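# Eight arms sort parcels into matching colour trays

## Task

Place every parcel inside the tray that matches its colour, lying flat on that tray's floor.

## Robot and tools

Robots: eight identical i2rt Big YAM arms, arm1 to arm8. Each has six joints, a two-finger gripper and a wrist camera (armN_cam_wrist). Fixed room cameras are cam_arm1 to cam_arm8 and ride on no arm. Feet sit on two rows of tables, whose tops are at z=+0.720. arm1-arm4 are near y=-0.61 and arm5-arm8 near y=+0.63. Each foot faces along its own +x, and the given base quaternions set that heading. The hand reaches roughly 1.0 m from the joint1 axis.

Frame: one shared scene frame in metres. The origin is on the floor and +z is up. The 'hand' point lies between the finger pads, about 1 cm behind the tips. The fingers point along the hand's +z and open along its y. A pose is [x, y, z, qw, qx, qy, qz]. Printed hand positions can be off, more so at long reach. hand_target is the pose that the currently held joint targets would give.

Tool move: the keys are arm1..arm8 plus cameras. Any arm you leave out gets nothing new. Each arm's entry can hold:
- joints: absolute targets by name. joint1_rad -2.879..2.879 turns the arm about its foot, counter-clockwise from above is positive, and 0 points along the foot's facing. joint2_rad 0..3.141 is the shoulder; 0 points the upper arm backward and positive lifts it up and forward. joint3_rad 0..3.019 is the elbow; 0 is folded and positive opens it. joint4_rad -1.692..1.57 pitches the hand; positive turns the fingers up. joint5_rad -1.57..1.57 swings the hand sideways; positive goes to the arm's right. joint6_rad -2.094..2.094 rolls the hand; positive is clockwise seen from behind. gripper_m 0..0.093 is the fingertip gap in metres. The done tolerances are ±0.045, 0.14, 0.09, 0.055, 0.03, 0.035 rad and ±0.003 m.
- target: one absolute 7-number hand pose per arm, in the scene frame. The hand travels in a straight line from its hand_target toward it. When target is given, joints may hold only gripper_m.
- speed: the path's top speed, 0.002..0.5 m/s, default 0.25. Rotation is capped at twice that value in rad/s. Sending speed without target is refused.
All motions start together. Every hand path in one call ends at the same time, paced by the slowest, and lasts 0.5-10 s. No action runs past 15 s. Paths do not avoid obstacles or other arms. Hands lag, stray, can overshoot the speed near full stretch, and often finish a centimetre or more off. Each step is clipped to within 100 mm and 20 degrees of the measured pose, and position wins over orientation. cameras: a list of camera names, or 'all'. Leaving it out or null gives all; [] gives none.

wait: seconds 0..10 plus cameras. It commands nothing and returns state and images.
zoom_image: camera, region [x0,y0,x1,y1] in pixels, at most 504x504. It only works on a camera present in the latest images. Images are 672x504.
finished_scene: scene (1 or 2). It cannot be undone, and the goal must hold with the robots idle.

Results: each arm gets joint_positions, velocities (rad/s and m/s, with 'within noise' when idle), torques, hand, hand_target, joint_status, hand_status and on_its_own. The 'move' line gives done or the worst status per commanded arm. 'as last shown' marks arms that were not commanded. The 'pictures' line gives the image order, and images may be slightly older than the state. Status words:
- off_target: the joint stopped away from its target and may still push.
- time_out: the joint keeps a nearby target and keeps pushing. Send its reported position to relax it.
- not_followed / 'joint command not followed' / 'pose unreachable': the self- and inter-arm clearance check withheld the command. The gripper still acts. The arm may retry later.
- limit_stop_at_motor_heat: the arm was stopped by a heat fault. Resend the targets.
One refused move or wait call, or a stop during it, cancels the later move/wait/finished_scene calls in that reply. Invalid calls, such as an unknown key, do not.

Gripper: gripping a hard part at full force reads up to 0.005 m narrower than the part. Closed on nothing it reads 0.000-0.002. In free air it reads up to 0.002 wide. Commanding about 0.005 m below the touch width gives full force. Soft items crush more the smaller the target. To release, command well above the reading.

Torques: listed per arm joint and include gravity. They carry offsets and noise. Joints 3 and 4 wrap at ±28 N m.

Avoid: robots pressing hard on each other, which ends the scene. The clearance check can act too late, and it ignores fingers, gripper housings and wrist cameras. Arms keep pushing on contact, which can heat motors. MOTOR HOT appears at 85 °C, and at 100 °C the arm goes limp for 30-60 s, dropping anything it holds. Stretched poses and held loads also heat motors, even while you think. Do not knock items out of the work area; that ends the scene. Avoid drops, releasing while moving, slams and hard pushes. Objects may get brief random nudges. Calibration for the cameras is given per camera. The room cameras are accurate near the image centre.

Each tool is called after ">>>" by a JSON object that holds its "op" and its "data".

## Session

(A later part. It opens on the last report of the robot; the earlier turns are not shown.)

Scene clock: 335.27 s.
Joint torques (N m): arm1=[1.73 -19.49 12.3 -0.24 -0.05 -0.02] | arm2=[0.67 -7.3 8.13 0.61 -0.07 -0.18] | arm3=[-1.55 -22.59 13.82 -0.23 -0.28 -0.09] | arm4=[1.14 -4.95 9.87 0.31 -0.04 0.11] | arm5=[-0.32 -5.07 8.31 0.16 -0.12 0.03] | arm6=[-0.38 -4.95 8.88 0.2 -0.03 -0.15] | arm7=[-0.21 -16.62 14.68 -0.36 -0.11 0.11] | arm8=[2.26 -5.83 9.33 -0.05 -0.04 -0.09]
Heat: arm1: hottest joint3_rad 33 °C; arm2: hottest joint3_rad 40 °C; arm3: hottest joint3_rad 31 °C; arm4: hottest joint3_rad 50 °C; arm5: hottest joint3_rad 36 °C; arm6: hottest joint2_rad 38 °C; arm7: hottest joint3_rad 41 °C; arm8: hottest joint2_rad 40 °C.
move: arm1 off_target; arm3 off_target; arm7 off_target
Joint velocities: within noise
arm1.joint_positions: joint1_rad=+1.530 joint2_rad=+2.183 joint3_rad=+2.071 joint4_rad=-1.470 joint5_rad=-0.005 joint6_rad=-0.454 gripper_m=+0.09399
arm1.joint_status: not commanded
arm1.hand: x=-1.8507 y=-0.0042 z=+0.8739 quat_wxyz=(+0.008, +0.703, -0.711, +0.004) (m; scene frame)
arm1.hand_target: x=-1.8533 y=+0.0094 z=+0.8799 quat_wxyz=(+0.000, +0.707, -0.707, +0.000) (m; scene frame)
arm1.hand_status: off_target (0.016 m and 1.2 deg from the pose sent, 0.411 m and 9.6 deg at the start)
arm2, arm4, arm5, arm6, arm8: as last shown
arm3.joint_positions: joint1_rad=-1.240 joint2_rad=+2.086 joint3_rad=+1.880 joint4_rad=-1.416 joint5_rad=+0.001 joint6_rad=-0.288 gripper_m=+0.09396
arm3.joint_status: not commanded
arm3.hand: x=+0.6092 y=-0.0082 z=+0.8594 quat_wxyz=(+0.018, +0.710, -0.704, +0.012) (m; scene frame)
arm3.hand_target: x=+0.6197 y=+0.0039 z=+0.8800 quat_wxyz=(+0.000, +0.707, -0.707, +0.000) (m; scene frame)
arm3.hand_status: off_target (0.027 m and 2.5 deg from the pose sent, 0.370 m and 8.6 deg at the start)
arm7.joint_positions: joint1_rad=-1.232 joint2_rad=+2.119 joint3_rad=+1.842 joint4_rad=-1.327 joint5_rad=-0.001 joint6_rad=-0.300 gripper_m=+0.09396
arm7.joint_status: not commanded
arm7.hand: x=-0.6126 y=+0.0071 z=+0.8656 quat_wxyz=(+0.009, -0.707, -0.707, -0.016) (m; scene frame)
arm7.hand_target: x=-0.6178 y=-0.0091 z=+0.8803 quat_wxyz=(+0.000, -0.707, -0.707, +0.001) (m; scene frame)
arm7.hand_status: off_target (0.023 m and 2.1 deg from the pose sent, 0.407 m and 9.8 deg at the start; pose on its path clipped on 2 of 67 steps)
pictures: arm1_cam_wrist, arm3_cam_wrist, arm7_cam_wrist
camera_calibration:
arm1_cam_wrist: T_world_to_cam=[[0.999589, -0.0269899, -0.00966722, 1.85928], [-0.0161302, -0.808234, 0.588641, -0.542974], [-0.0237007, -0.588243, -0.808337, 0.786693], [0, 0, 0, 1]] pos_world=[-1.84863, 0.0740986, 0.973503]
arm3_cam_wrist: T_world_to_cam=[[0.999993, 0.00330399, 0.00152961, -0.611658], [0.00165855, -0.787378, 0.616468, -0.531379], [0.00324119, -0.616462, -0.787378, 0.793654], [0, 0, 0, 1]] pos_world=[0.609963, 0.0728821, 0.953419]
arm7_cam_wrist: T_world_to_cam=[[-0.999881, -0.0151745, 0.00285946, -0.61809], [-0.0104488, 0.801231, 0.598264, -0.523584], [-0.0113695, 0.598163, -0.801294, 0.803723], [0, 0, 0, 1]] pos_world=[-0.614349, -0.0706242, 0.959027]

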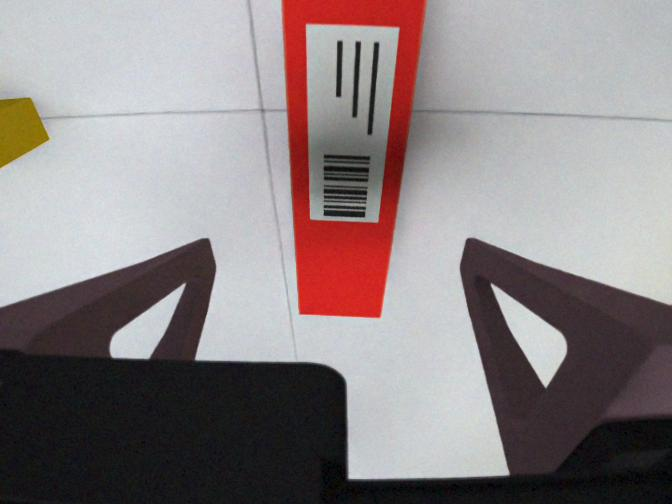

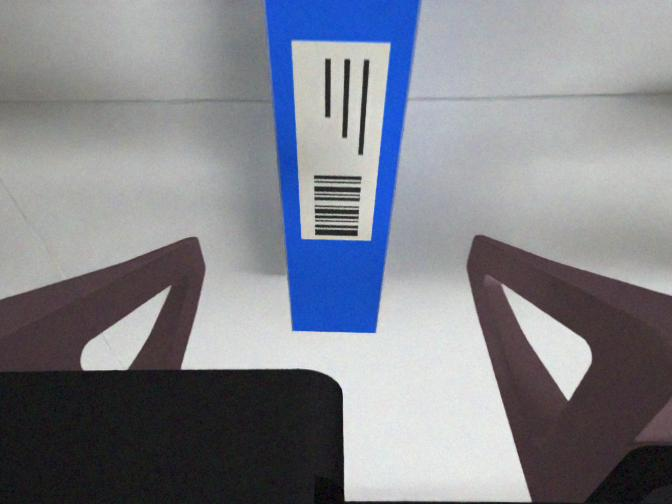

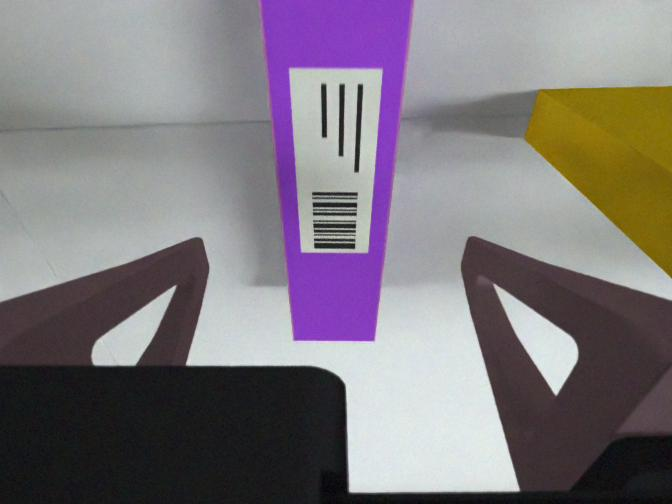

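>>> {"op": "move", "data": {"arm1": {"target":[-1.851,-0.012,0.745,0,0.7071,-0.7071,0],"speed":0.13}, "arm7": {"target":[-0.613,0.022,0.747,0,0.7071,0.7071,0],"speed":0.13}, "arm3": {"target":[0.609,-0.003,0.745,0,0.7071,-0.7071,0],"speed":0.13}, "cameras": []}}

>>> {"op": "move", "data": {"arm1": {"joints":{"gripper_m":0.045}}, "arm7": {"joints":{"gripper_m":0.045}}, "arm3": {"joints":{"gripper_m":0.045}}, "cameras": ["arm1_cam_wrist","arm7_cam_wrist","arm3_cam_wrist"]}}

>>> {"op": "move", "data": {"arm1": {"target":[-1.851,-0.012,0.91,0,0.7071,-0.7071,0],"speed":0.25}, "arm7": {"target":[-0.613,0.022,0.91,0,0.7071,0.7071,0],"speed":0.25}, "arm3": {"target":[0.609,-0.003,0.91,0,0.7071,-0.7071,0],"speed":0.25}, "cameras": []}}

>>> {"op": "move", "data": {"arm1": {"joints":{"joint1_rad":-1.524,"joint2_rad":1.1,"joint3_rad":1.3,"joint4_rad":-1.6,"joint5_rad":0,"joint6_rad":0.218}}, "arm7": {"joints":{"joint1_rad":2.147,"joint2_rad":1.1,"joint3_rad":1.3,"joint4_rad":-1.6,"joint5_rad":0,"joint6_rad":0.129}}, "arm3": {"joints":{"joint1_rad":2.114,"joint2_rad":1.1,"joint3_rad":1.3,"joint4_rad":-1.6,"joint5_rad":0,"joint6_rad":-0.143}}, "cameras": ["cam_arm1","cam_arm7","cam_arm3"]}}

Scene clock: 371.53 s.
Joint torques (N m): arm1=[0.91 -19.9 7.5 0.72 -0.06 -0.09] | arm2=[0.67 -7.3 8.14 0.61 -0.07 -0.18] | arm3=[-0.56 -22.53 8.62 0.61 -0.29 0.08] | arm4=[1.14 -4.95 9.85 0.32 -0.04 0.11] | arm5=[-0.5 -5.77 8.35 0.08 -0.07 0.03] | arm6=[-0.44 -4.89 8.88 0.21 -0.02 -0.15] | arm7=[-0.97 -16.79 7.9 0.55 -0.12 0.04] | arm8=[2.37 -5.95 9.37 -0.06 -0.03 -0.09]
Heat: arm1: hottest joint3_rad 36 °C; arm2: hottest joint3_rad 39 °C; arm3: hottest joint2_rad 33 °C; arm4: hottest joint3_rad 46 °C; arm5: hottest joint3_rad 37 °C; arm6: hottest joint3_rad 36 °C; arm7: hottest joint3_rad 42 °C; arm8: hottest joint3_rad 35 °C.
move: arm1 off_target; arm3 done; arm7 off_target
Joint velocities: within noise
arm1.joint_positions: joint1_rad=+1.530 joint2_rad=+2.235 joint3_rad=+1.848 joint4_rad=-1.167 joint5_rad=-0.005 joint6_rad=-0.461 gripper_m=+0.09399
arm1.joint_status: not commanded
arm1.hand: x=-1.8527 y=-0.0102 z=+0.7576 quat_wxyz=(-0.005, +0.706, -0.709, +0.000) (m; scene frame)
arm1.hand_target: x=-1.8511 y=-0.0123 z=+0.7451 quat_wxyz=(+0.000, +0.707, -0.707, +0.000) (m; scene frame)
arm1.hand_status: off_target (0.013 m and 0.6 deg from the pose sent, 0.129 m and 1.2 deg at the start)
arm2, arm4, arm5, arm6, arm8: as last shown
arm3.joint_positions: joint1_rad=-1.240 joint2_rad=+2.167 joint3_rad=+1.710 joint4_rad=-1.132 joint5_rad=+0.000 joint6_rad=-0.288 gripper_m=+0.09396
arm3.joint_status: not commanded
arm3.hand: x=+0.6097 y=-0.0078 z=+0.7471 quat_wxyz=(+0.004, +0.710, -0.704, +0.005) (m; scene frame)
arm3.hand_target: x=+0.6089 y=-0.0031 z=+0.7450 quat_wxyz=(+0.000, +0.707, -0.707, +0.000) (m; scene frame)
arm3.hand_status: done (0.005 m and 0.9 deg from the pose sent, 0.115 m and 2.5 deg at the start)
arm7.joint_positions: joint1_rad=-1.232 joint2_rad=+2.182 joint3_rad=+1.642 joint4_rad=-1.021 joint5_rad=-0.001 joint6_rad=-0.300 gripper_m=+0.09396
arm7.joint_status: not commanded
arm7.hand: x=-0.6093 y=+0.0183 z=+0.7571 quat_wxyz=(-0.002, -0.707, -0.707, +0.003) (m; scene frame)
arm7.hand_target: x=-0.6129 y=+0.0222 z=+0.7471 quat_wxyz=(+0.000, -0.707, -0.707, +0.000) (m; scene frame)
arm7.hand_status: off_target (0.011 m and 0.4 deg from the pose sent, 0.120 m and 2.1 deg at the start)
pictures: none
No camera images: "cameras" was empty.

Scene clock: 372.13 s.
Joint torques (N m): arm1=[0.73 -19.78 7.53 0.8 -0.06 -0.04] | arm2=[0.67 -7.3 8.13 0.61 -0.07 -0.18] | arm3=[-0.44 -22.3 8.58 0.61 -0.28 0.07] | arm4=[1.14 -4.95 9.85 0.29 -0.03 0.11] | arm5=[-0.56 -5.36 8.35 0.12 -0.11 0.05] | arm6=[-0.44 -4.95 8.88 0.2 -0.02 -0.15] | arm7=[-1.08 -16.73 7.91 0.61 -0.11 0.05] | arm8=[2.08 -5.95 9.35 -0.02 -0.02 -0.1]
Heat: arm1: hottest joint3_rad 36 °C; arm2: hottest joint3_rad 39 °C; arm3: hottest joint2_rad 33 °C; arm4: hottest joint3_rad 46 °C; arm5: hottest joint3_rad 37 °C; arm6: hottest joint3_rad 36 °C; arm7: hottest joint3_rad 42 °C; arm8: hottest joint3_rad 35 °C.
move: arm1 off_target; arm3 off_target; arm7 off_target
Joint velocities: within noise
arm1.joint_positions: joint1_rad=+1.530 joint2_rad=+2.235 joint3_rad=+1.848 joint4_rad=-1.167 joint5_rad=-0.005 joint6_rad=-0.462 gripper_m=+0.05924
arm1.joint_status: gripper_m off_target (ended at +0.05927, target +0.04500)
arm1.hand: x=-1.8528 y=-0.0101 z=+0.7576 quat_wxyz=(-0.005, +0.706, -0.708, +0.000) (m; scene frame)
arm1.hand_target: x=-1.8511 y=-0.0123 z=+0.7451 quat_wxyz=(+0.000, +0.707, -0.707, +0.000) (m; scene frame)
arm1.hand_status: not commanded
arm2, arm4, arm5, arm6, arm8: as last shown
arm3.joint_positions: joint1_rad=-1.240 joint2_rad=+2.167 joint3_rad=+1.710 joint4_rad=-1.132 joint5_rad=+0.000 joint6_rad=-0.288 gripper_m=+0.05861
arm3.joint_status: gripper_m off_target (ended at +0.05864, target +0.04500)
arm3.hand: x=+0.6097 y=-0.0078 z=+0.7471 quat_wxyz=(+0.005, +0.710, -0.704, +0.005) (m; scene frame)
arm3.hand_target: x=+0.6089 y=-0.0031 z=+0.7450 quat_wxyz=(+0.000, +0.707, -0.707, +0.000) (m; scene frame)
arm3.hand_status: not commanded
arm7.joint_positions: joint1_rad=-1.232 joint2_rad=+2.182 joint3_rad=+1.642 joint4_rad=-1.021 joint5_rad=+0.000 joint6_rad=-0.301 gripper_m=+0.05970
arm7.joint_status: gripper_m off_target (ended at +0.05973, target +0.04500)
arm7.hand: x=-0.6093 y=+0.0183 z=+0.7571 quat_wxyz=(-0.001, -0.707, -0.707, +0.004) (m; scene frame)
arm7.hand_target: x=-0.6130 y=+0.0222 z=+0.7471 quat_wxyz=(+0.000, -0.707, -0.707, +0.000) (m; scene frame)
arm7.hand_status: not commanded
pictures: arm1_cam_wrist, arm3_cam_wrist, arm7_cam_wrist
camera_calibration:
arm1_cam_wrist: T_world_to_cam=[[0.999818, -0.0190565, 0.00119005, 1.85239], [-0.0163547, -0.822564, 0.568437, -0.464545], [-0.00985355, -0.568353, -0.822726, 0.725909], [0, 0, 0, 1]] pos_world=[-1.8525, 0.0657549, 0.859084]
arm3_cam_wrist: T_world_to_cam=[[0.999949, 0.00323403, 0.00954835, -0.617876], [-0.00305053, -0.805676, 0.592349, -0.441105], [0.00960855, -0.592348, -0.805625, 0.715446], [0, 0, 0, 1]] pos_world=[0.609625, 0.0704035, 0.843569]
arm7_cam_wrist: T_world_to_cam=[[-0.999744, -0.0152105, 0.0167411, -0.624766], [-0.00310121, 0.825317, 0.564662, -0.43816], [-0.0224055, 0.564465, -0.825153, 0.722079], [0, 0, 0, 1]] pos_world=[-0.609787, -0.0554705, 0.853697]

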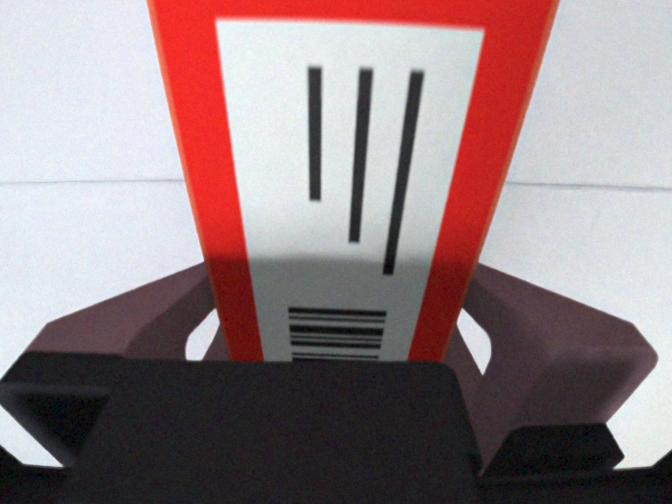

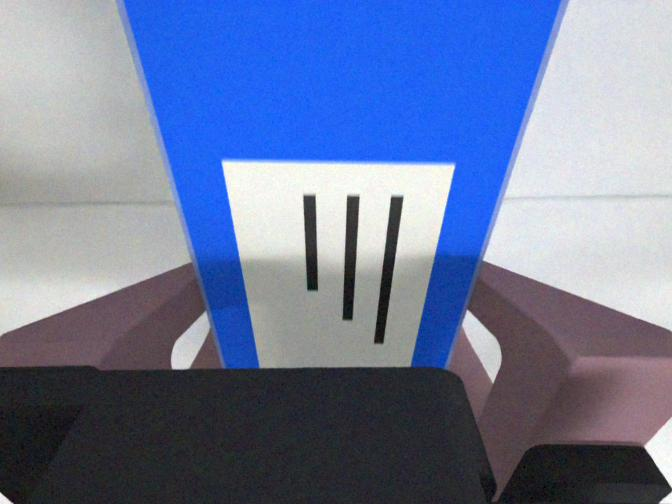

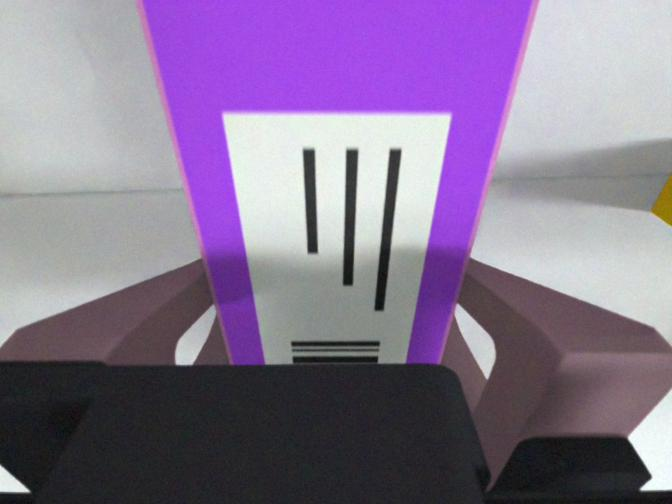

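Scene clock: 373.70 s.
Joint torques (N m): arm1=[0.79 -18.78 12.15 -0.17 -0.01 -0.06] | arm2=[0.67 -7.3 8.12 0.61 -0.07 -0.18] | arm3=[-0.56 -22.83 14.16 -0.21 -0.27 0.05] | arm4=[1.14 -5.01 9.85 0.31 -0.04 0.11] | arm5=[-0.26 -5.95 8.18 0.25 -0.09 0.04] | arm6=[-0.44 -4.95 8.87 0.2 -0.02 -0.15] | arm7=[-1.08 -16.26 14.39 -0.42 -0.1 0.03] | arm8=[2.14 -6.01 9.36 -0.02 -0.03 -0.11]
Heat: arm1: hottest joint3_rad 36 °C; arm2: hottest joint3_rad 39 °C; arm3: hottest joint2_rad 33 °C; arm4: hottest joint3_rad 46 °C; arm5: hottest joint3_rad 37 °C; arm6: hottest joint3_rad 36 °C; arm7: hottest joint3_rad 43 °C; arm8: hottest joint3_rad 35 °C.
move: arm1 off_target; arm3 off_target; arm7 off_target
Joint velocities: within noise
arm1.joint_positions: joint1_rad=+1.530 joint2_rad=+2.110 joint3_rad=+2.030 joint4_rad=-1.498 joint5_rad=-0.006 joint6_rad=-0.463 gripper_m=+0.05925
arm1.joint_status: not commanded
arm1.hand: x=-1.8592 y=-0.0203 z=+0.9051 quat_wxyz=(+0.007, +0.706, -0.708, +0.003) (m; scene frame)
arm1.hand_target: x=-1.8512 y=-0.0125 z=+0.9101 quat_wxyz=(-0.001, +0.707, -0.707, +0.000) (m; scene frame)
arm1.hand_status: off_target (0.013 m and 0.8 deg from the pose sent, 0.152 m and 0.6 deg at the start)
arm2, arm4, arm6, arm8: as last shown
arm3.joint_positions: joint1_rad=-1.240 joint2_rad=+2.050 joint3_rad=+1.885 joint4_rad=-1.468 joint5_rad=-0.001 joint6_rad=-0.288 gripper_m=+0.05861
arm3.joint_status: not commanded
arm3.hand: x=+0.6060 y=-0.0184 z=+0.8834 quat_wxyz=(+0.023, +0.710, -0.704, +0.014) (m; scene frame)
arm3.hand_target: x=+0.6085 y=-0.0044 z=+0.9102 quat_wxyz=(+0.000, +0.707, -0.707, +0.000) (m; scene frame)
arm3.hand_status: off_target (0.031 m and 3.1 deg from the pose sent, 0.163 m and 0.8 deg at the start; pose on its path clipped on 8 of 47 steps)
arm5.joint_positions: joint1_rad=+0.583 joint2_rad=+1.107 joint3_rad=+1.279 joint4_rad=-1.590 joint5_rad=+0.000 joint6_rad=+0.320 gripper_m=+0.09397
arm5.joint_status: not commanded
arm5.hand: x=+1.8534 y=+0.5390 z=+1.1106 quat_wxyz=(+0.021, +0.997, +0.001, -0.071) (m; scene frame)
arm5.hand_target: x=+1.8541 y=+0.5369 z=+1.1211 quat_wxyz=(+0.025, +0.997, +0.000, -0.079) (m; scene frame)
arm5.hand_status: not commanded
arm7.joint_positions: joint1_rad=-1.232 joint2_rad=+2.015 joint3_rad=+1.744 joint4_rad=-1.336 joint5_rad=+0.000 joint6_rad=-0.301 gripper_m=+0.05970
arm7.joint_status: not commanded
arm7.hand: x=-0.6034 y=+0.0369 z=+0.8930 quat_wxyz=(+0.009, -0.707, -0.707, -0.017) (m; scene frame)
arm7.hand_target: x=-0.6128 y=+0.0230 z=+0.9104 quat_wxyz=(+0.000, -0.707, -0.707, +0.001) (m; scene frame)
arm7.hand_status: off_target (0.025 m and 2.2 deg from the pose sent, 0.153 m and 0.4 deg at the start)
pictures: none
No camera images: "cameras" was empty.

Scene clock: 376.80 s.
Joint torques (N m): arm1=[0.97 -5.77 8.28 0.2 0.03 0.08] | arm2=[0.67 -7.3 8.13 0.61 -0.07 -0.18] | arm3=[-0.21 -8.18 9.73 0.03 -0.06 -0.08] | arm4=[1.14 -4.95 9.85 0.31 -0.04 0.11] | arm5=[-0.09 -5.36 8.35 0.18 -0.12 0.05] | arm6=[-0.44 -4.89 8.88 0.21 -0.02 -0.15] | arm7=[-0.38 -5.95 9.42 0.01 0.03 0.2] | arm8=[2.08 -5.77 9.31 -0.06 -0.01 -0.09]
Heat: arm1: hottest joint3_rad 36 °C; arm2: hottest joint3_rad 38 °C; arm3: hottest joint2_rad 33 °C; arm4: hottest joint3_rad 45 °C; arm5: hottest joint3_rad 37 °C; arm6: hottest joint3_rad 36 °C; arm7: hottest joint3_rad 42 °C; arm8: hottest joint3_rad 35 °C.
move: arm1 done; arm3 done; arm7 done
Joint velocities: within noise
arm1.joint_positions: joint1_rad=-1.520 joint2_rad=+1.105 joint3_rad=+1.308 joint4_rad=-1.590 joint5_rad=+0.003 joint6_rad=+0.212 gripper_m=+0.05926
arm1.joint_status: all done
arm1.hand: x=-2.2740 y=-0.9109 z=+1.1033 quat_wxyz=(-0.064, -0.877, -0.471, +0.072) (m; scene frame)
arm1.hand_target: x=-2.2731 y=-0.9063 z=+1.1010 quat_wxyz=(-0.060, -0.880, -0.467, +0.066) (m; scene frame)
arm1.hand_status: not commanded
arm2, arm4, arm5, arm6, arm8: as last shown
arm3.joint_positions: joint1_rad=+2.108 joint2_rad=+1.103 joint3_rad=+1.295 joint4_rad=-1.590 joint5_rad=-0.002 joint6_rad=-0.140 gripper_m=+0.05881
arm3.joint_status: all done
arm3.hand: x=+0.4094 y=-0.9416 z=+1.0796 quat_wxyz=(+0.055, +0.681, +0.728, -0.063) (m; scene frame)
arm3.hand_target: x=+0.4111 y=-0.9396 z=+1.0819 quat_wxyz=(+0.054, +0.678, +0.731, -0.062) (m; scene frame)
arm3.hand_status: not commanded
arm7.joint_positions: joint1_rad=+2.148 joint2_rad=+1.101 joint3_rad=+1.309 joint4_rad=-1.589 joint5_rad=-0.002 joint6_rad=+0.121 gripper_m=+0.05974
arm7.joint_status: all done
arm7.hand: x=-0.4028 y=+0.9444 z=+1.1364 quat_wxyz=(-0.065, +0.637, -0.765, -0.071) (m; scene frame)
arm7.hand_target: x=-0.4023 y=+0.9400 z=+1.1324 quat_wxyz=(-0.059, +0.633, -0.769, -0.063) (m; scene frame)
arm7.hand_status: not commanded
pictures: cam_arm1, cam_arm3, cam_arm7

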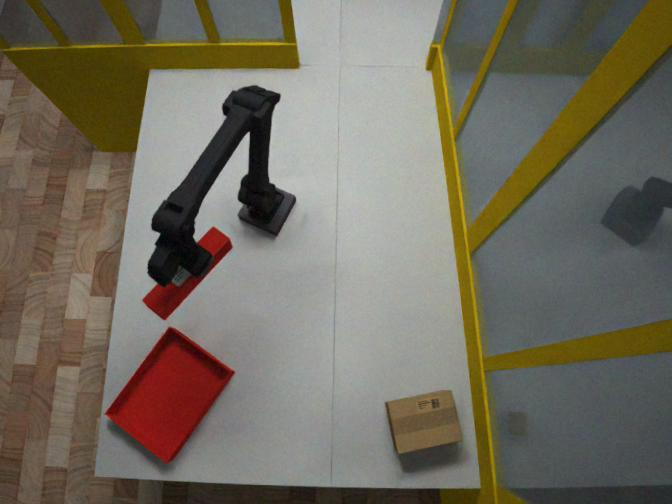

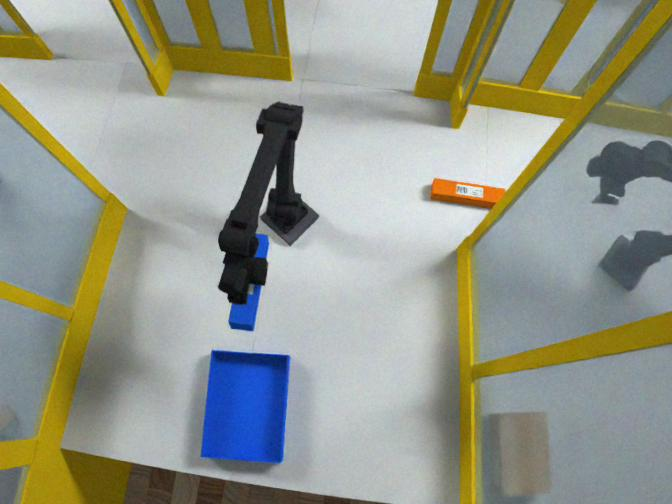

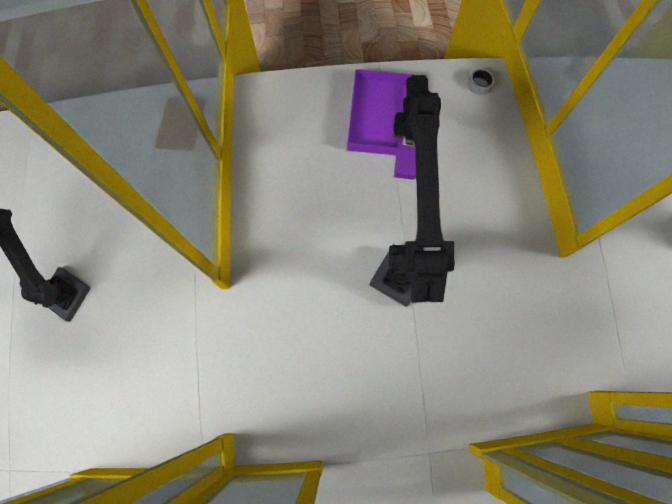

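>>> {"op": "move", "data": {"arm1": {"target":[-2.4,-1.24,0.9,0,0.883,0.469,0],"speed":0.35}, "arm7": {"target":[-0.382,1.29,0.9,0,0.636,-0.772,0],"speed":0.35}, "arm3": {"target":[0.389,-1.295,0.9,0,0.68,0.733,0],"speed":0.35}, "cameras": ["cam_arm1","cam_arm7","cam_arm3","arm1_cam_wrist","arm7_cam_wrist","arm3_cam_wrist"]}}

Scene clock: 386.77 s.
Joint torques (N m): arm1=[1.26 -19.78 12.53 -0.25 0.23 0.07] | arm2=[0.67 -7.3 8.13 0.61 -0.07 -0.18] | arm3=[0.32 -23.88 14.46 -0.34 0.02 -0.04] | arm4=[1.2 -4.95 9.85 0.31 -0.04 0.11] | arm5=[-0.44 -5.6 8.24 0.06 -0.09 0.04] | arm6=[-0.5 -4.89 8.88 0.21 -0.02 -0.15] | arm7=[-0.15 -17.55 15.2 -0.36 0.06 0.19] | arm8=[2.14 -5.6 9.33 -0.01 -0.03 -0.08]
Heat: arm1: hottest joint3_rad 37 °C; arm2: hottest joint3_rad 38 °C; arm3: hottest joint2_rad 33 °C; arm4: hottest joint3_rad 45 °C; arm5: hottest joint3_rad 37 °C; arm6: hottest joint3_rad 36 °C; arm7: hottest joint3_rad 42 °C; arm8: hottest joint3_rad 34 °C.
move: arm1 off_target; arm3 off_target; arm7 off_target
Joint velocities: within noise
arm1.joint_positions: joint1_rad=-1.520 joint2_rad=+2.190 joint3_rad=+2.102 joint4_rad=-1.514 joint5_rad=+0.004 joint6_rad=+0.215 gripper_m=+0.05926
arm1.joint_status: not commanded
arm1.hand: x=-2.3969 y=-1.2283 z=+0.8918 quat_wxyz=(+0.006, -0.882, -0.472, -0.009) (m; scene frame)
arm1.hand_target: x=-2.3998 y=-1.2394 z=+0.9000 quat_wxyz=(+0.000, -0.883, -0.469, +0.000) (m; scene frame)
arm1.hand_status: off_target (0.015 m and 1.3 deg from the pose sent, 0.407 m and 11.0 deg at the start)
arm2, arm4, arm5, arm6, arm8: as last shown
arm3.joint_positions: joint1_rad=+2.108 joint2_rad=+2.192 joint3_rad=+2.140 joint4_rad=-1.555 joint5_rad=+0.001 joint6_rad=-0.140 gripper_m=+0.05881
arm3.joint_status: not commanded
arm3.hand: x=+0.3852 y=-1.2807 z=+0.8806 quat_wxyz=(-0.012, +0.683, +0.730, +0.018) (m; scene frame)
arm3.hand_target: x=+0.3891 y=-1.2939 z=+0.9003 quat_wxyz=(+0.001, +0.680, +0.733, -0.001) (m; scene frame)
arm3.hand_status: off_target (0.024 m and 2.5 deg from the pose sent, 0.397 m and 9.6 deg at the start)
arm7.joint_positions: joint1_rad=+2.148 joint2_rad=+2.182 joint3_rad=+1.989 joint4_rad=-1.421 joint5_rad=-0.002 joint6_rad=+0.123 gripper_m=+0.05974
arm7.joint_status: not commanded
arm7.hand: x=-0.3825 y=+1.2723 z=+0.8838 quat_wxyz=(+0.015, +0.638, -0.769, +0.014) (m; scene frame)
arm7.hand_target: x=-0.3820 y=+1.2887 z=+0.9002 quat_wxyz=(+0.000, +0.636, -0.772, +0.000) (m; scene frame)
arm7.hand_status: off_target (0.024 m and 2.3 deg from the pose sent, 0.419 m and 11.0 deg at the start)
pictures: arm1_cam_wrist, arm3_cam_wrist, arm7_cam_wrist, cam_arm1, cam_arm3, cam_arm7
camera_calibration:
arm1_cam_wrist: T_world_to_cam=[[-0.822995, 0.568044, -0.00227778, -1.27185], [0.456527, 0.663802, 0.592411, 1.38595], [0.338028, 0.486511, -0.805633, 2.25288], [0, 0, 0, 1]] pos_world=[-2.44099, -1.29357, 0.991045]
arm3_cam_wrist: T_world_to_cam=[[-0.99805, -0.0624162, -0.0000493934, 0.3034], [-0.0492319, 0.786743, 0.615315, 0.490526], [-0.0383667, 0.614117, -0.788282, 1.61948], [0, 0, 0, 1]] pos_world=[0.389092, -1.36153, 0.974795]
arm7_cam_wrist: T_world_to_cam=[[0.985525, -0.168837, 0.0152974, 0.575043], [-0.143776, -0.784592, 0.603112, 0.416553], [-0.0898256, -0.596582, -0.79751, 1.55078], [0, 0, 0, 1]] pos_world=[-0.36753, 1.34908, 0.97674]

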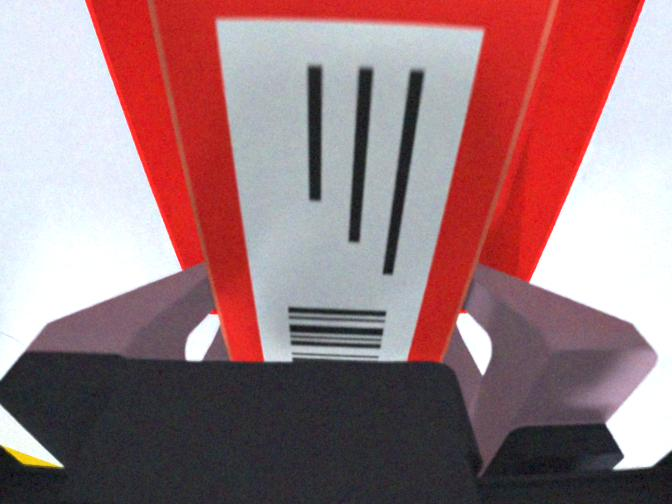

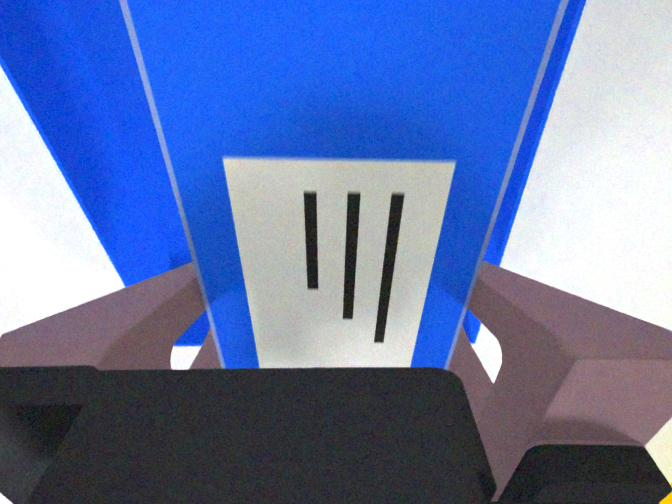

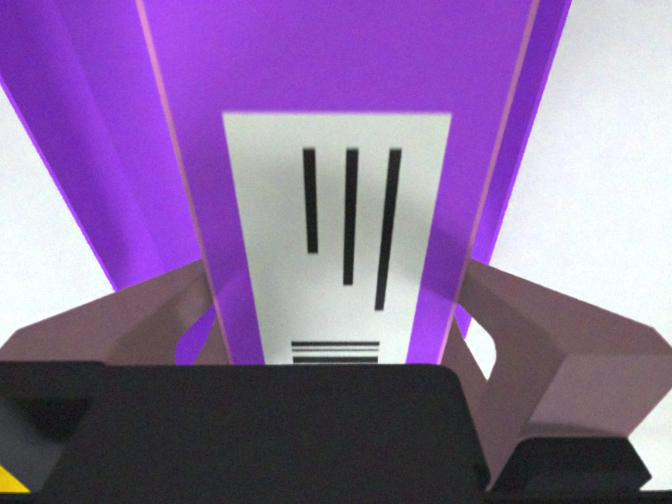

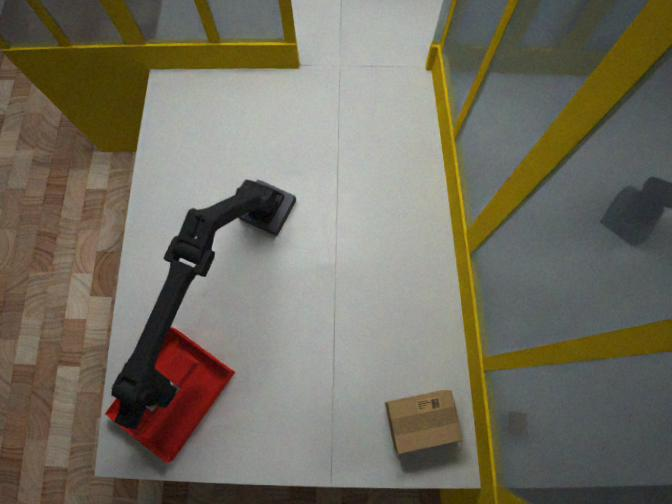

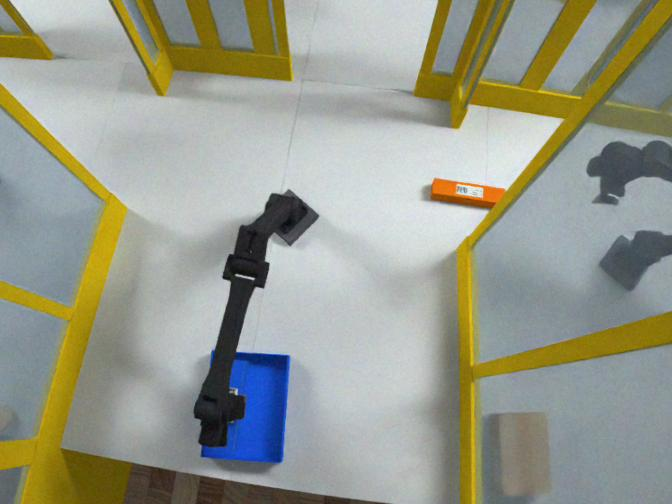

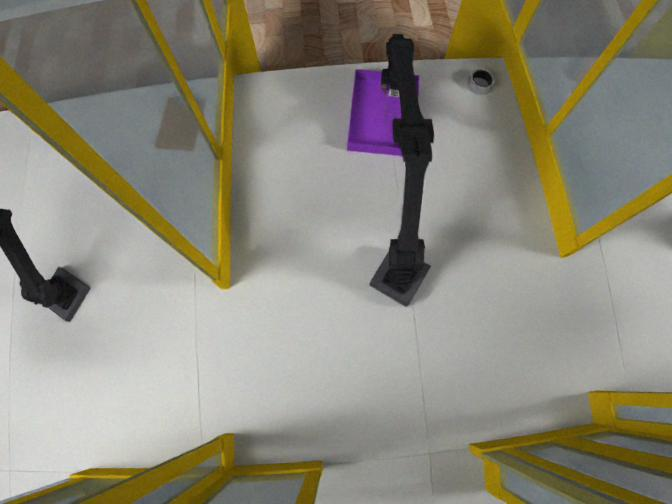

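>>> {"op": "move", "data": {"arm1": {"target":[-2.41,-1.222,0.86,0,0.883,0.469,0],"speed":0.15}, "arm7": {"target":[-0.41,1.293,0.86,0,0.636,-0.772,0],"speed":0.15}, "arm3": {"target":[0.41,-1.29,0.86,0,0.68,0.733,0],"speed":0.15}, "cameras": ["arm1_cam_wrist","arm7_cam_wrist","arm3_cam_wrist"]}}

Scene clock: 440.97 s.
Joint torques (N m): arm1=[0.56 -21.3 7.98 0.72 0.18 -0.09] | arm2=[0.62 -7.3 8.13 0.61 -0.07 -0.18] | arm3=[0.38 -24.47 9.47 0.54 0.02 0.14] | arm4=[1.14 -4.95 9.85 0.31 -0.04 0.11] | arm5=[-0.26 -5.89 8.16 0.2 -0.11 0.02] | arm6=[-0.5 -4.84 8.88 0.21 -0.02 -0.15] | arm7=[-0.15 -17.96 10.96 0.53 0.06 0.16] | arm8=[2.26 -6.12 9.26 -0.05 -0.01 -0.1]
Heat: arm1: hottest joint3_rad 45 °C; arm2: hottest joint3_rad 37 °C; arm3: hottest joint2_rad 38 °C; arm4: hottest joint3_rad 44 °C; arm5: hottest joint3_rad 37 °C; arm6: hottest joint3_rad 35 °C; arm7: hottest joint3_rad 47 °C; arm8: hottest joint3_rad 34 °C.
move: arm1 done; arm3 done; arm7 done
Joint velocities: within noise
arm1.joint_positions: joint1_rad=-1.531 joint2_rad=+2.185 joint3_rad=+2.011 joint4_rad=-1.415 joint5_rad=+0.004 joint6_rad=+0.208 gripper_m=+0.05926
arm1.joint_status: not commanded
arm1.hand: x=-2.4025 y=-1.2235 z=+0.8602 quat_wxyz=(+0.002, -0.883, -0.470, -0.005) (m; scene frame)
arm1.hand_target: x=-2.4100 y=-1.2219 z=+0.8598 quat_wxyz=(+0.000, -0.883, -0.469, +0.000) (m; scene frame)
arm1.hand_status: done (0.008 m and 0.6 deg from the pose sent, 0.035 m and 1.3 deg at the start)
arm2, arm4, arm5, arm6, arm8: as last shown
arm3.joint_positions: joint1_rad=+2.136 joint2_rad=+2.192 joint3_rad=+2.077 joint4_rad=-1.470 joint5_rad=+0.001 joint6_rad=-0.126 gripper_m=+0.05881
arm3.joint_status: not commanded
arm3.hand: x=+0.4038 y=-1.2849 z=+0.8565 quat_wxyz=(-0.005, +0.678, +0.735, +0.009) (m; scene frame)
arm3.hand_target: x=+0.4101 y=-1.2898 z=+0.8601 quat_wxyz=(+0.000, +0.680, +0.733, +0.000) (m; scene frame)
arm3.hand_status: done (0.009 m and 1.3 deg from the pose sent, 0.034 m and 2.5 deg at the start)
arm7.joint_positions: joint1_rad=+2.190 joint2_rad=+2.213 joint3_rad=+1.989 joint4_rad=-1.363 joint5_rad=-0.002 joint6_rad=+0.164 gripper_m=+0.05974
arm7.joint_status: not commanded
arm7.hand: x=-0.4101 y=+1.2859 z=+0.8633 quat_wxyz=(+0.005, +0.639, -0.769, +0.004) (m; scene frame)
arm7.hand_target: x=-0.4101 y=+1.2928 z=+0.8601 quat_wxyz=(+0.000, +0.636, -0.772, +0.000) (m; scene frame)
arm7.hand_status: done (0.008 m and 0.9 deg from the pose sent, 0.042 m and 2.3 deg at the start)
pictures: arm1_cam_wrist, arm3_cam_wrist, arm7_cam_wrist
camera_calibration:
arm1_cam_wrist: T_world_to_cam=[[-0.821012, 0.57089, -0.00484774, -1.2688], [0.4616, 0.668788, 0.582794, 1.43072], [0.335954, 0.476243, -0.812606, 2.21542], [0, 0, 0, 1]] pos_world=[-2.4464, -1.28758, 0.960304]
arm3_cam_wrist: T_world_to_cam=[[-0.997076, -0.0763581, 0.00295897, 0.300832], [-0.0594108, 0.798971, 0.598428, 0.543894], [-0.048059, 0.596503, -0.801171, 1.59605], [0, 0, 0, 1]] pos_world=[0.40897, -1.36363, 0.952338]
arm7_cam_wrist: T_world_to_cam=[[0.985748, -0.167715, 0.0131044, 0.60544], [-0.143937, -0.800538, 0.58174, 0.47454], [-0.0870761, -0.575336, -0.813269, 1.5275], [0, 0, 0, 1]] pos_world=[-0.395499, 1.36025, 0.958274]

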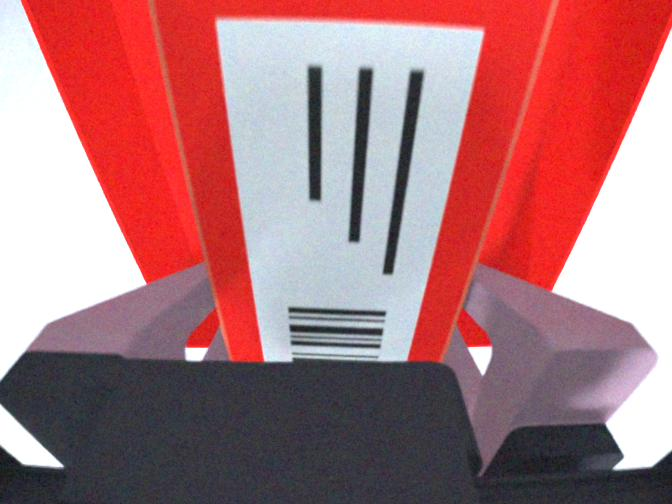

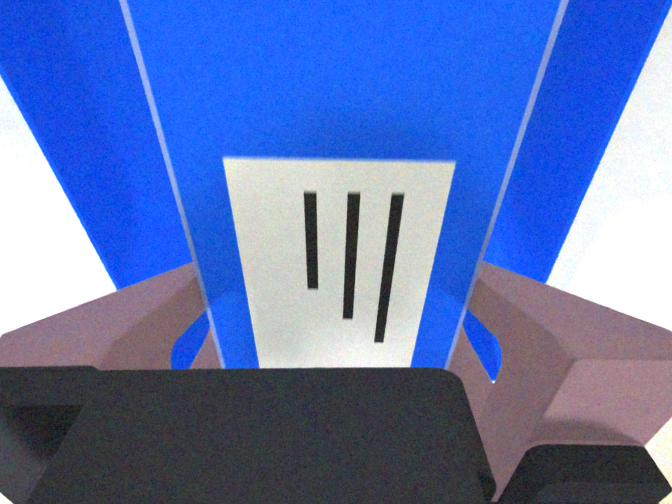

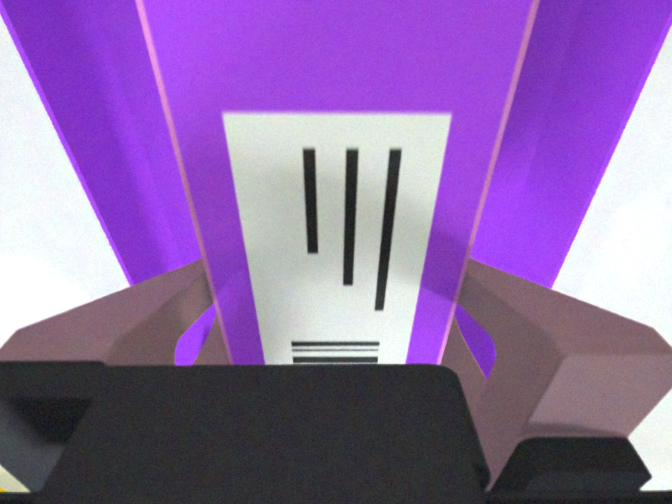

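>>> {"op": "move", "data": {"arm1": {"target":[-2.402,-1.212,0.75,0,0.883,0.469,0],"speed":0.12}, "arm7": {"target":[-0.41,1.288,0.752,0,0.636,-0.772,0],"speed":0.12}, "arm3": {"target":[0.406,-1.287,0.75,0,0.68,0.733,0],"speed":0.12}, "cameras": []}}

>>> {"op": "move", "data": {"arm1": {"joints":{"gripper_m":0.093}}, "arm7": {"joints":{"gripper_m":0.093}}, "arm3": {"joints":{"gripper_m":0.093}}, "cameras": ["cam_arm1","cam_arm7","cam_arm3"]}}

Scene clock: 492.63 s.
Joint torques (N m): arm1=[0.79 -19.43 7.65 0.54 0.18 -0.01] | arm2=[0.67 -7.3 8.13 0.61 -0.07 -0.18] | arm3=[-0.26 -24.82 9.03 0.42 0 0.06] | arm4=[1.14 -4.95 9.85 0.31 -0.04 0.11] | arm5=[-0.62 -5.6 8.17 0.16 -0.1 0.05] | arm6=[-0.5 -4.95 8.87 0.23 -0.02 -0.15] | arm7=[-0.32 -14.39 6.91 0.38 -0.16 0.15] | arm8=[2.08 -5.89 9.33 0.02 -0.02 -0.08]
Heat: arm1: hottest joint3_rad 37 °C; arm2: hottest joint3_rad 37 °C; arm3: hottest joint2_rad 39 °C; arm4: hottest joint3_rad 43 °C; arm5: hottest joint3_rad 37 °C; arm6: hottest joint3_rad 35 °C; arm7: hottest joint3_rad 44 °C; arm8: hottest joint3_rad 33 °C.
move: arm1 off_target; arm3 done; arm7 off_target
Joint velocities: within noise
arm1.joint_positions: joint1_rad=-1.531 joint2_rad=+2.226 joint3_rad=+1.813 joint4_rad=-1.157 joint5_rad=+0.004 joint6_rad=+0.208 gripper_m=+0.05926
arm1.joint_status: not commanded
arm1.hand: x=-2.3981 y=-1.2144 z=+0.7618 quat_wxyz=(-0.004, -0.882, -0.470, +0.003) (m; scene frame)
arm1.hand_target: x=-2.4019 y=-1.2117 z=+0.7501 quat_wxyz=(+0.000, -0.883, -0.469, +0.000) (m; scene frame)
arm1.hand_status: off_target (0.013 m and 0.6 deg from the pose sent, 0.111 m and 0.6 deg at the start)
arm2.joint_positions: joint1_rad=-1.274 joint2_rad=+1.097 joint3_rad=+1.303 joint4_rad=-1.594 joint5_rad=+0.002 joint6_rad=-0.346 gripper_m=+0.09293
arm2.joint_status: not commanded
arm2.hand: x=-0.7366 y=-0.3168 z=+1.1324 quat_wxyz=(-0.084, +0.698, -0.710, -0.038) (m; scene frame)
arm2.hand_target: x=-0.7389 y=-0.3176 z=+1.1301 quat_wxyz=(-0.078, +0.705, -0.705, -0.035) (m; scene frame)
arm2.hand_status: not commanded
arm3.joint_positions: joint1_rad=+2.136 joint2_rad=+2.257 joint3_rad=+1.907 joint4_rad=-1.226 joint5_rad=+0.002 joint6_rad=-0.126 gripper_m=+0.05881
arm3.joint_status: not commanded
arm3.hand: x=+0.4043 y=-1.2827 z=+0.7510 quat_wxyz=(-0.003, +0.678, +0.735, +0.006) (m; scene frame)
arm3.hand_target: x=+0.4061 y=-1.2870 z=+0.7501 quat_wxyz=(+0.000, +0.680, +0.733, +0.000) (m; scene frame)
arm3.hand_status: done (0.005 m and 0.8 deg from the pose sent, 0.107 m and 1.3 deg at the start)
arm4.joint_positions: joint1_rad=+1.932 joint2_rad=+1.100 joint3_rad=+1.307 joint4_rad=-1.593 joint5_rad=+0.011 joint6_rad=-0.253 gripper_m=+0.09291
arm4.joint_status: not commanded
arm4.hand: x=+1.3737 y=-0.5221 z=+1.0924 quat_wxyz=(-0.024, +0.995, -0.003, -0.094) (m; scene frame)
arm4.hand_target: x=+1.3754 y=-0.5264 z=+1.0890 quat_wxyz=(-0.022, +0.996, -0.001, -0.087) (m; scene frame)
arm4.hand_status: not commanded
arm5: as last shown
arm6.joint_positions: joint1_rad=-1.306 joint2_rad=+1.106 joint3_rad=+1.297 joint4_rad=-1.594 joint5_rad=+0.001 joint6_rad=-0.344 gripper_m=+0.09288
arm6.joint_status: not commanded
arm6.hand: x=+0.7363 y=+0.3199 z=+1.1467 quat_wxyz=(-0.035, -0.708, -0.702, +0.076) (m; scene frame)
arm6.hand_target: x=+0.7378 y=+0.3218 z=+1.1496 quat_wxyz=(-0.036, -0.705, -0.705, +0.077) (m; scene frame)
arm6.hand_status: not commanded
arm7.joint_positions: joint1_rad=+2.190 joint2_rad=+2.248 joint3_rad=+1.893 joint4_rad=-1.132 joint5_rad=+0.003 joint6_rad=+0.170 gripper_m=+0.05974
arm7.joint_status: not commanded
arm7.hand: x=-0.4088 y=+1.3052 z=+0.8058 quat_wxyz=(-0.029, +0.636, -0.770, -0.032) (m; scene frame)
arm7.hand_target: x=-0.4101 y=+1.2856 z=+0.7546 quat_wxyz=(+0.000, +0.636, -0.772, +0.000) (m; scene frame)
arm7.hand_status: off_target (0.057 m and 4.9 deg from the pose sent, 0.111 m and 0.9 deg at the start)
arm8.joint_positions: joint1_rad=+0.323 joint2_rad=+1.100 joint3_rad=+1.305 joint4_rad=-1.595 joint5_rad=-0.002 joint6_rad=-0.273 gripper_m=+0.09292
arm8.joint_status: not commanded
arm8.hand: x=-1.7531 y=+0.3401 z=+1.0923 quat_wxyz=(-0.045, -0.708, -0.701, +0.078) (m; scene frame)
arm8.hand_target: x=-1.7518 y=+0.3417 z=+1.0902 quat_wxyz=(-0.042, -0.705, -0.704, +0.075) (m; scene frame)
arm8.hand_status: not commanded
pictures: none
No camera images: "cameras" was empty.

Scene clock: 493.70 s.
Joint torques (N m): arm1=[0.56 -19.25 7.57 0.7 0.19 -0.04] | arm2=[0.67 -7.3 8.13 0.61 -0.07 -0.18] | arm3=[-0.15 -23.88 9.03 0.47 0.01 0.06] | arm4=[1.14 -4.95 9.85 0.31 -0.04 0.11] | arm5=[-0.56 -4.95 8.13 0.14 -0.11 0.07] | arm6=[-0.44 -4.89 8.88 0.18 -0.02 -0.15] | arm7=[-0.32 -18.55 8.44 0.32 -0.05 0.14] | arm8=[2.02 -5.89 9.36 0.02 -0.03 -0.09]
Heat: arm1: hottest joint3_rad 37 °C; arm2: hottest joint3_rad 37 °C; arm3: hottest joint2_rad 39 °C; arm4: hottest joint3_rad 43 °C; arm5: hottest joint3_rad 37 °C; arm6: hottest joint3_rad 35 °C; arm7: hottest joint3_rad 44 °C; arm8: hottest joint3_rad 33 °C.
move: arm1 done; arm3 done; arm7 done
Joint velocities: within noise
arm1.joint_positions: joint1_rad=-1.531 joint2_rad=+2.226 joint3_rad=+1.813 joint4_rad=-1.157 joint5_rad=+0.004 joint6_rad=+0.208 gripper_m=+0.09289
arm1.joint_status: all done
arm1.hand: x=-2.3981 y=-1.2144 z=+0.7618 quat_wxyz=(-0.004, -0.882, -0.470, +0.003) (m; scene frame)
arm1.hand_target: x=-2.4019 y=-1.2117 z=+0.7501 quat_wxyz=(+0.000, -0.883, -0.469, +0.000) (m; scene frame)
arm1.hand_status: not commanded
arm2, arm4, arm5, arm6, arm8: as last shown
arm3.joint_positions: joint1_rad=+2.136 joint2_rad=+2.257 joint3_rad=+1.907 joint4_rad=-1.226 joint5_rad=+0.002 joint6_rad=-0.126 gripper_m=+0.09297
arm3.joint_status: all done
arm3.hand: x=+0.4043 y=-1.2827 z=+0.7510 quat_wxyz=(-0.003, +0.678, +0.735, +0.006) (m; scene frame)
arm3.hand_target: x=+0.4061 y=-1.2870 z=+0.7501 quat_wxyz=(+0.000, +0.680, +0.733, +0.000) (m; scene frame)
arm3.hand_status: not commanded
arm7.joint_positions: joint1_rad=+2.190 joint2_rad=+2.299 joint3_rad=+1.870 joint4_rad=-1.132 joint5_rad=+0.000 joint6_rad=+0.170 gripper_m=+0.09294
arm7.joint_status: all done
arm7.hand: x=-0.4097 y=+1.2891 z=+0.7640 quat_wxyz=(-0.004, +0.637, -0.771, -0.005) (m; scene frame)
arm7.hand_target: x=-0.4101 y=+1.2856 z=+0.7545 quat_wxyz=(+0.000, +0.636, -0.772, +0.000) (m; scene frame)
arm7.hand_status: not commanded
pictures: cam_arm1, cam_arm3, cam_arm7

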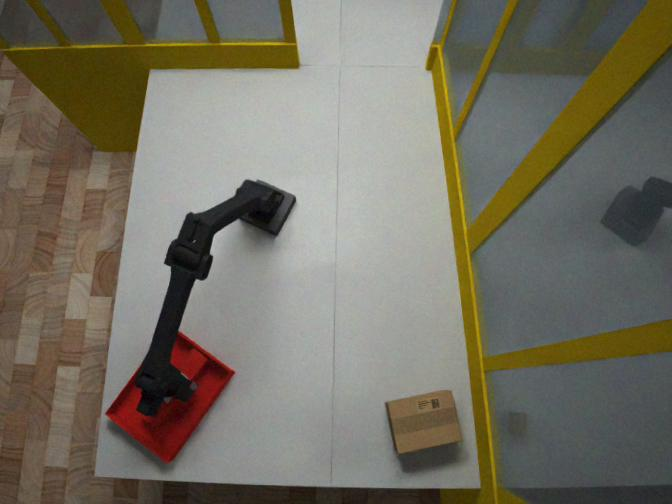

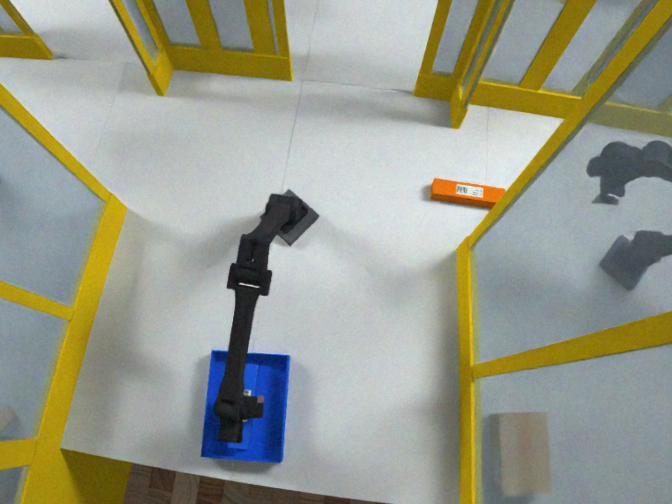

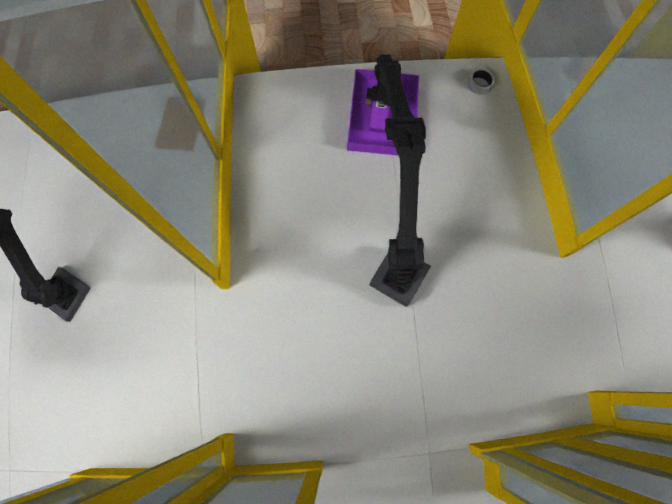

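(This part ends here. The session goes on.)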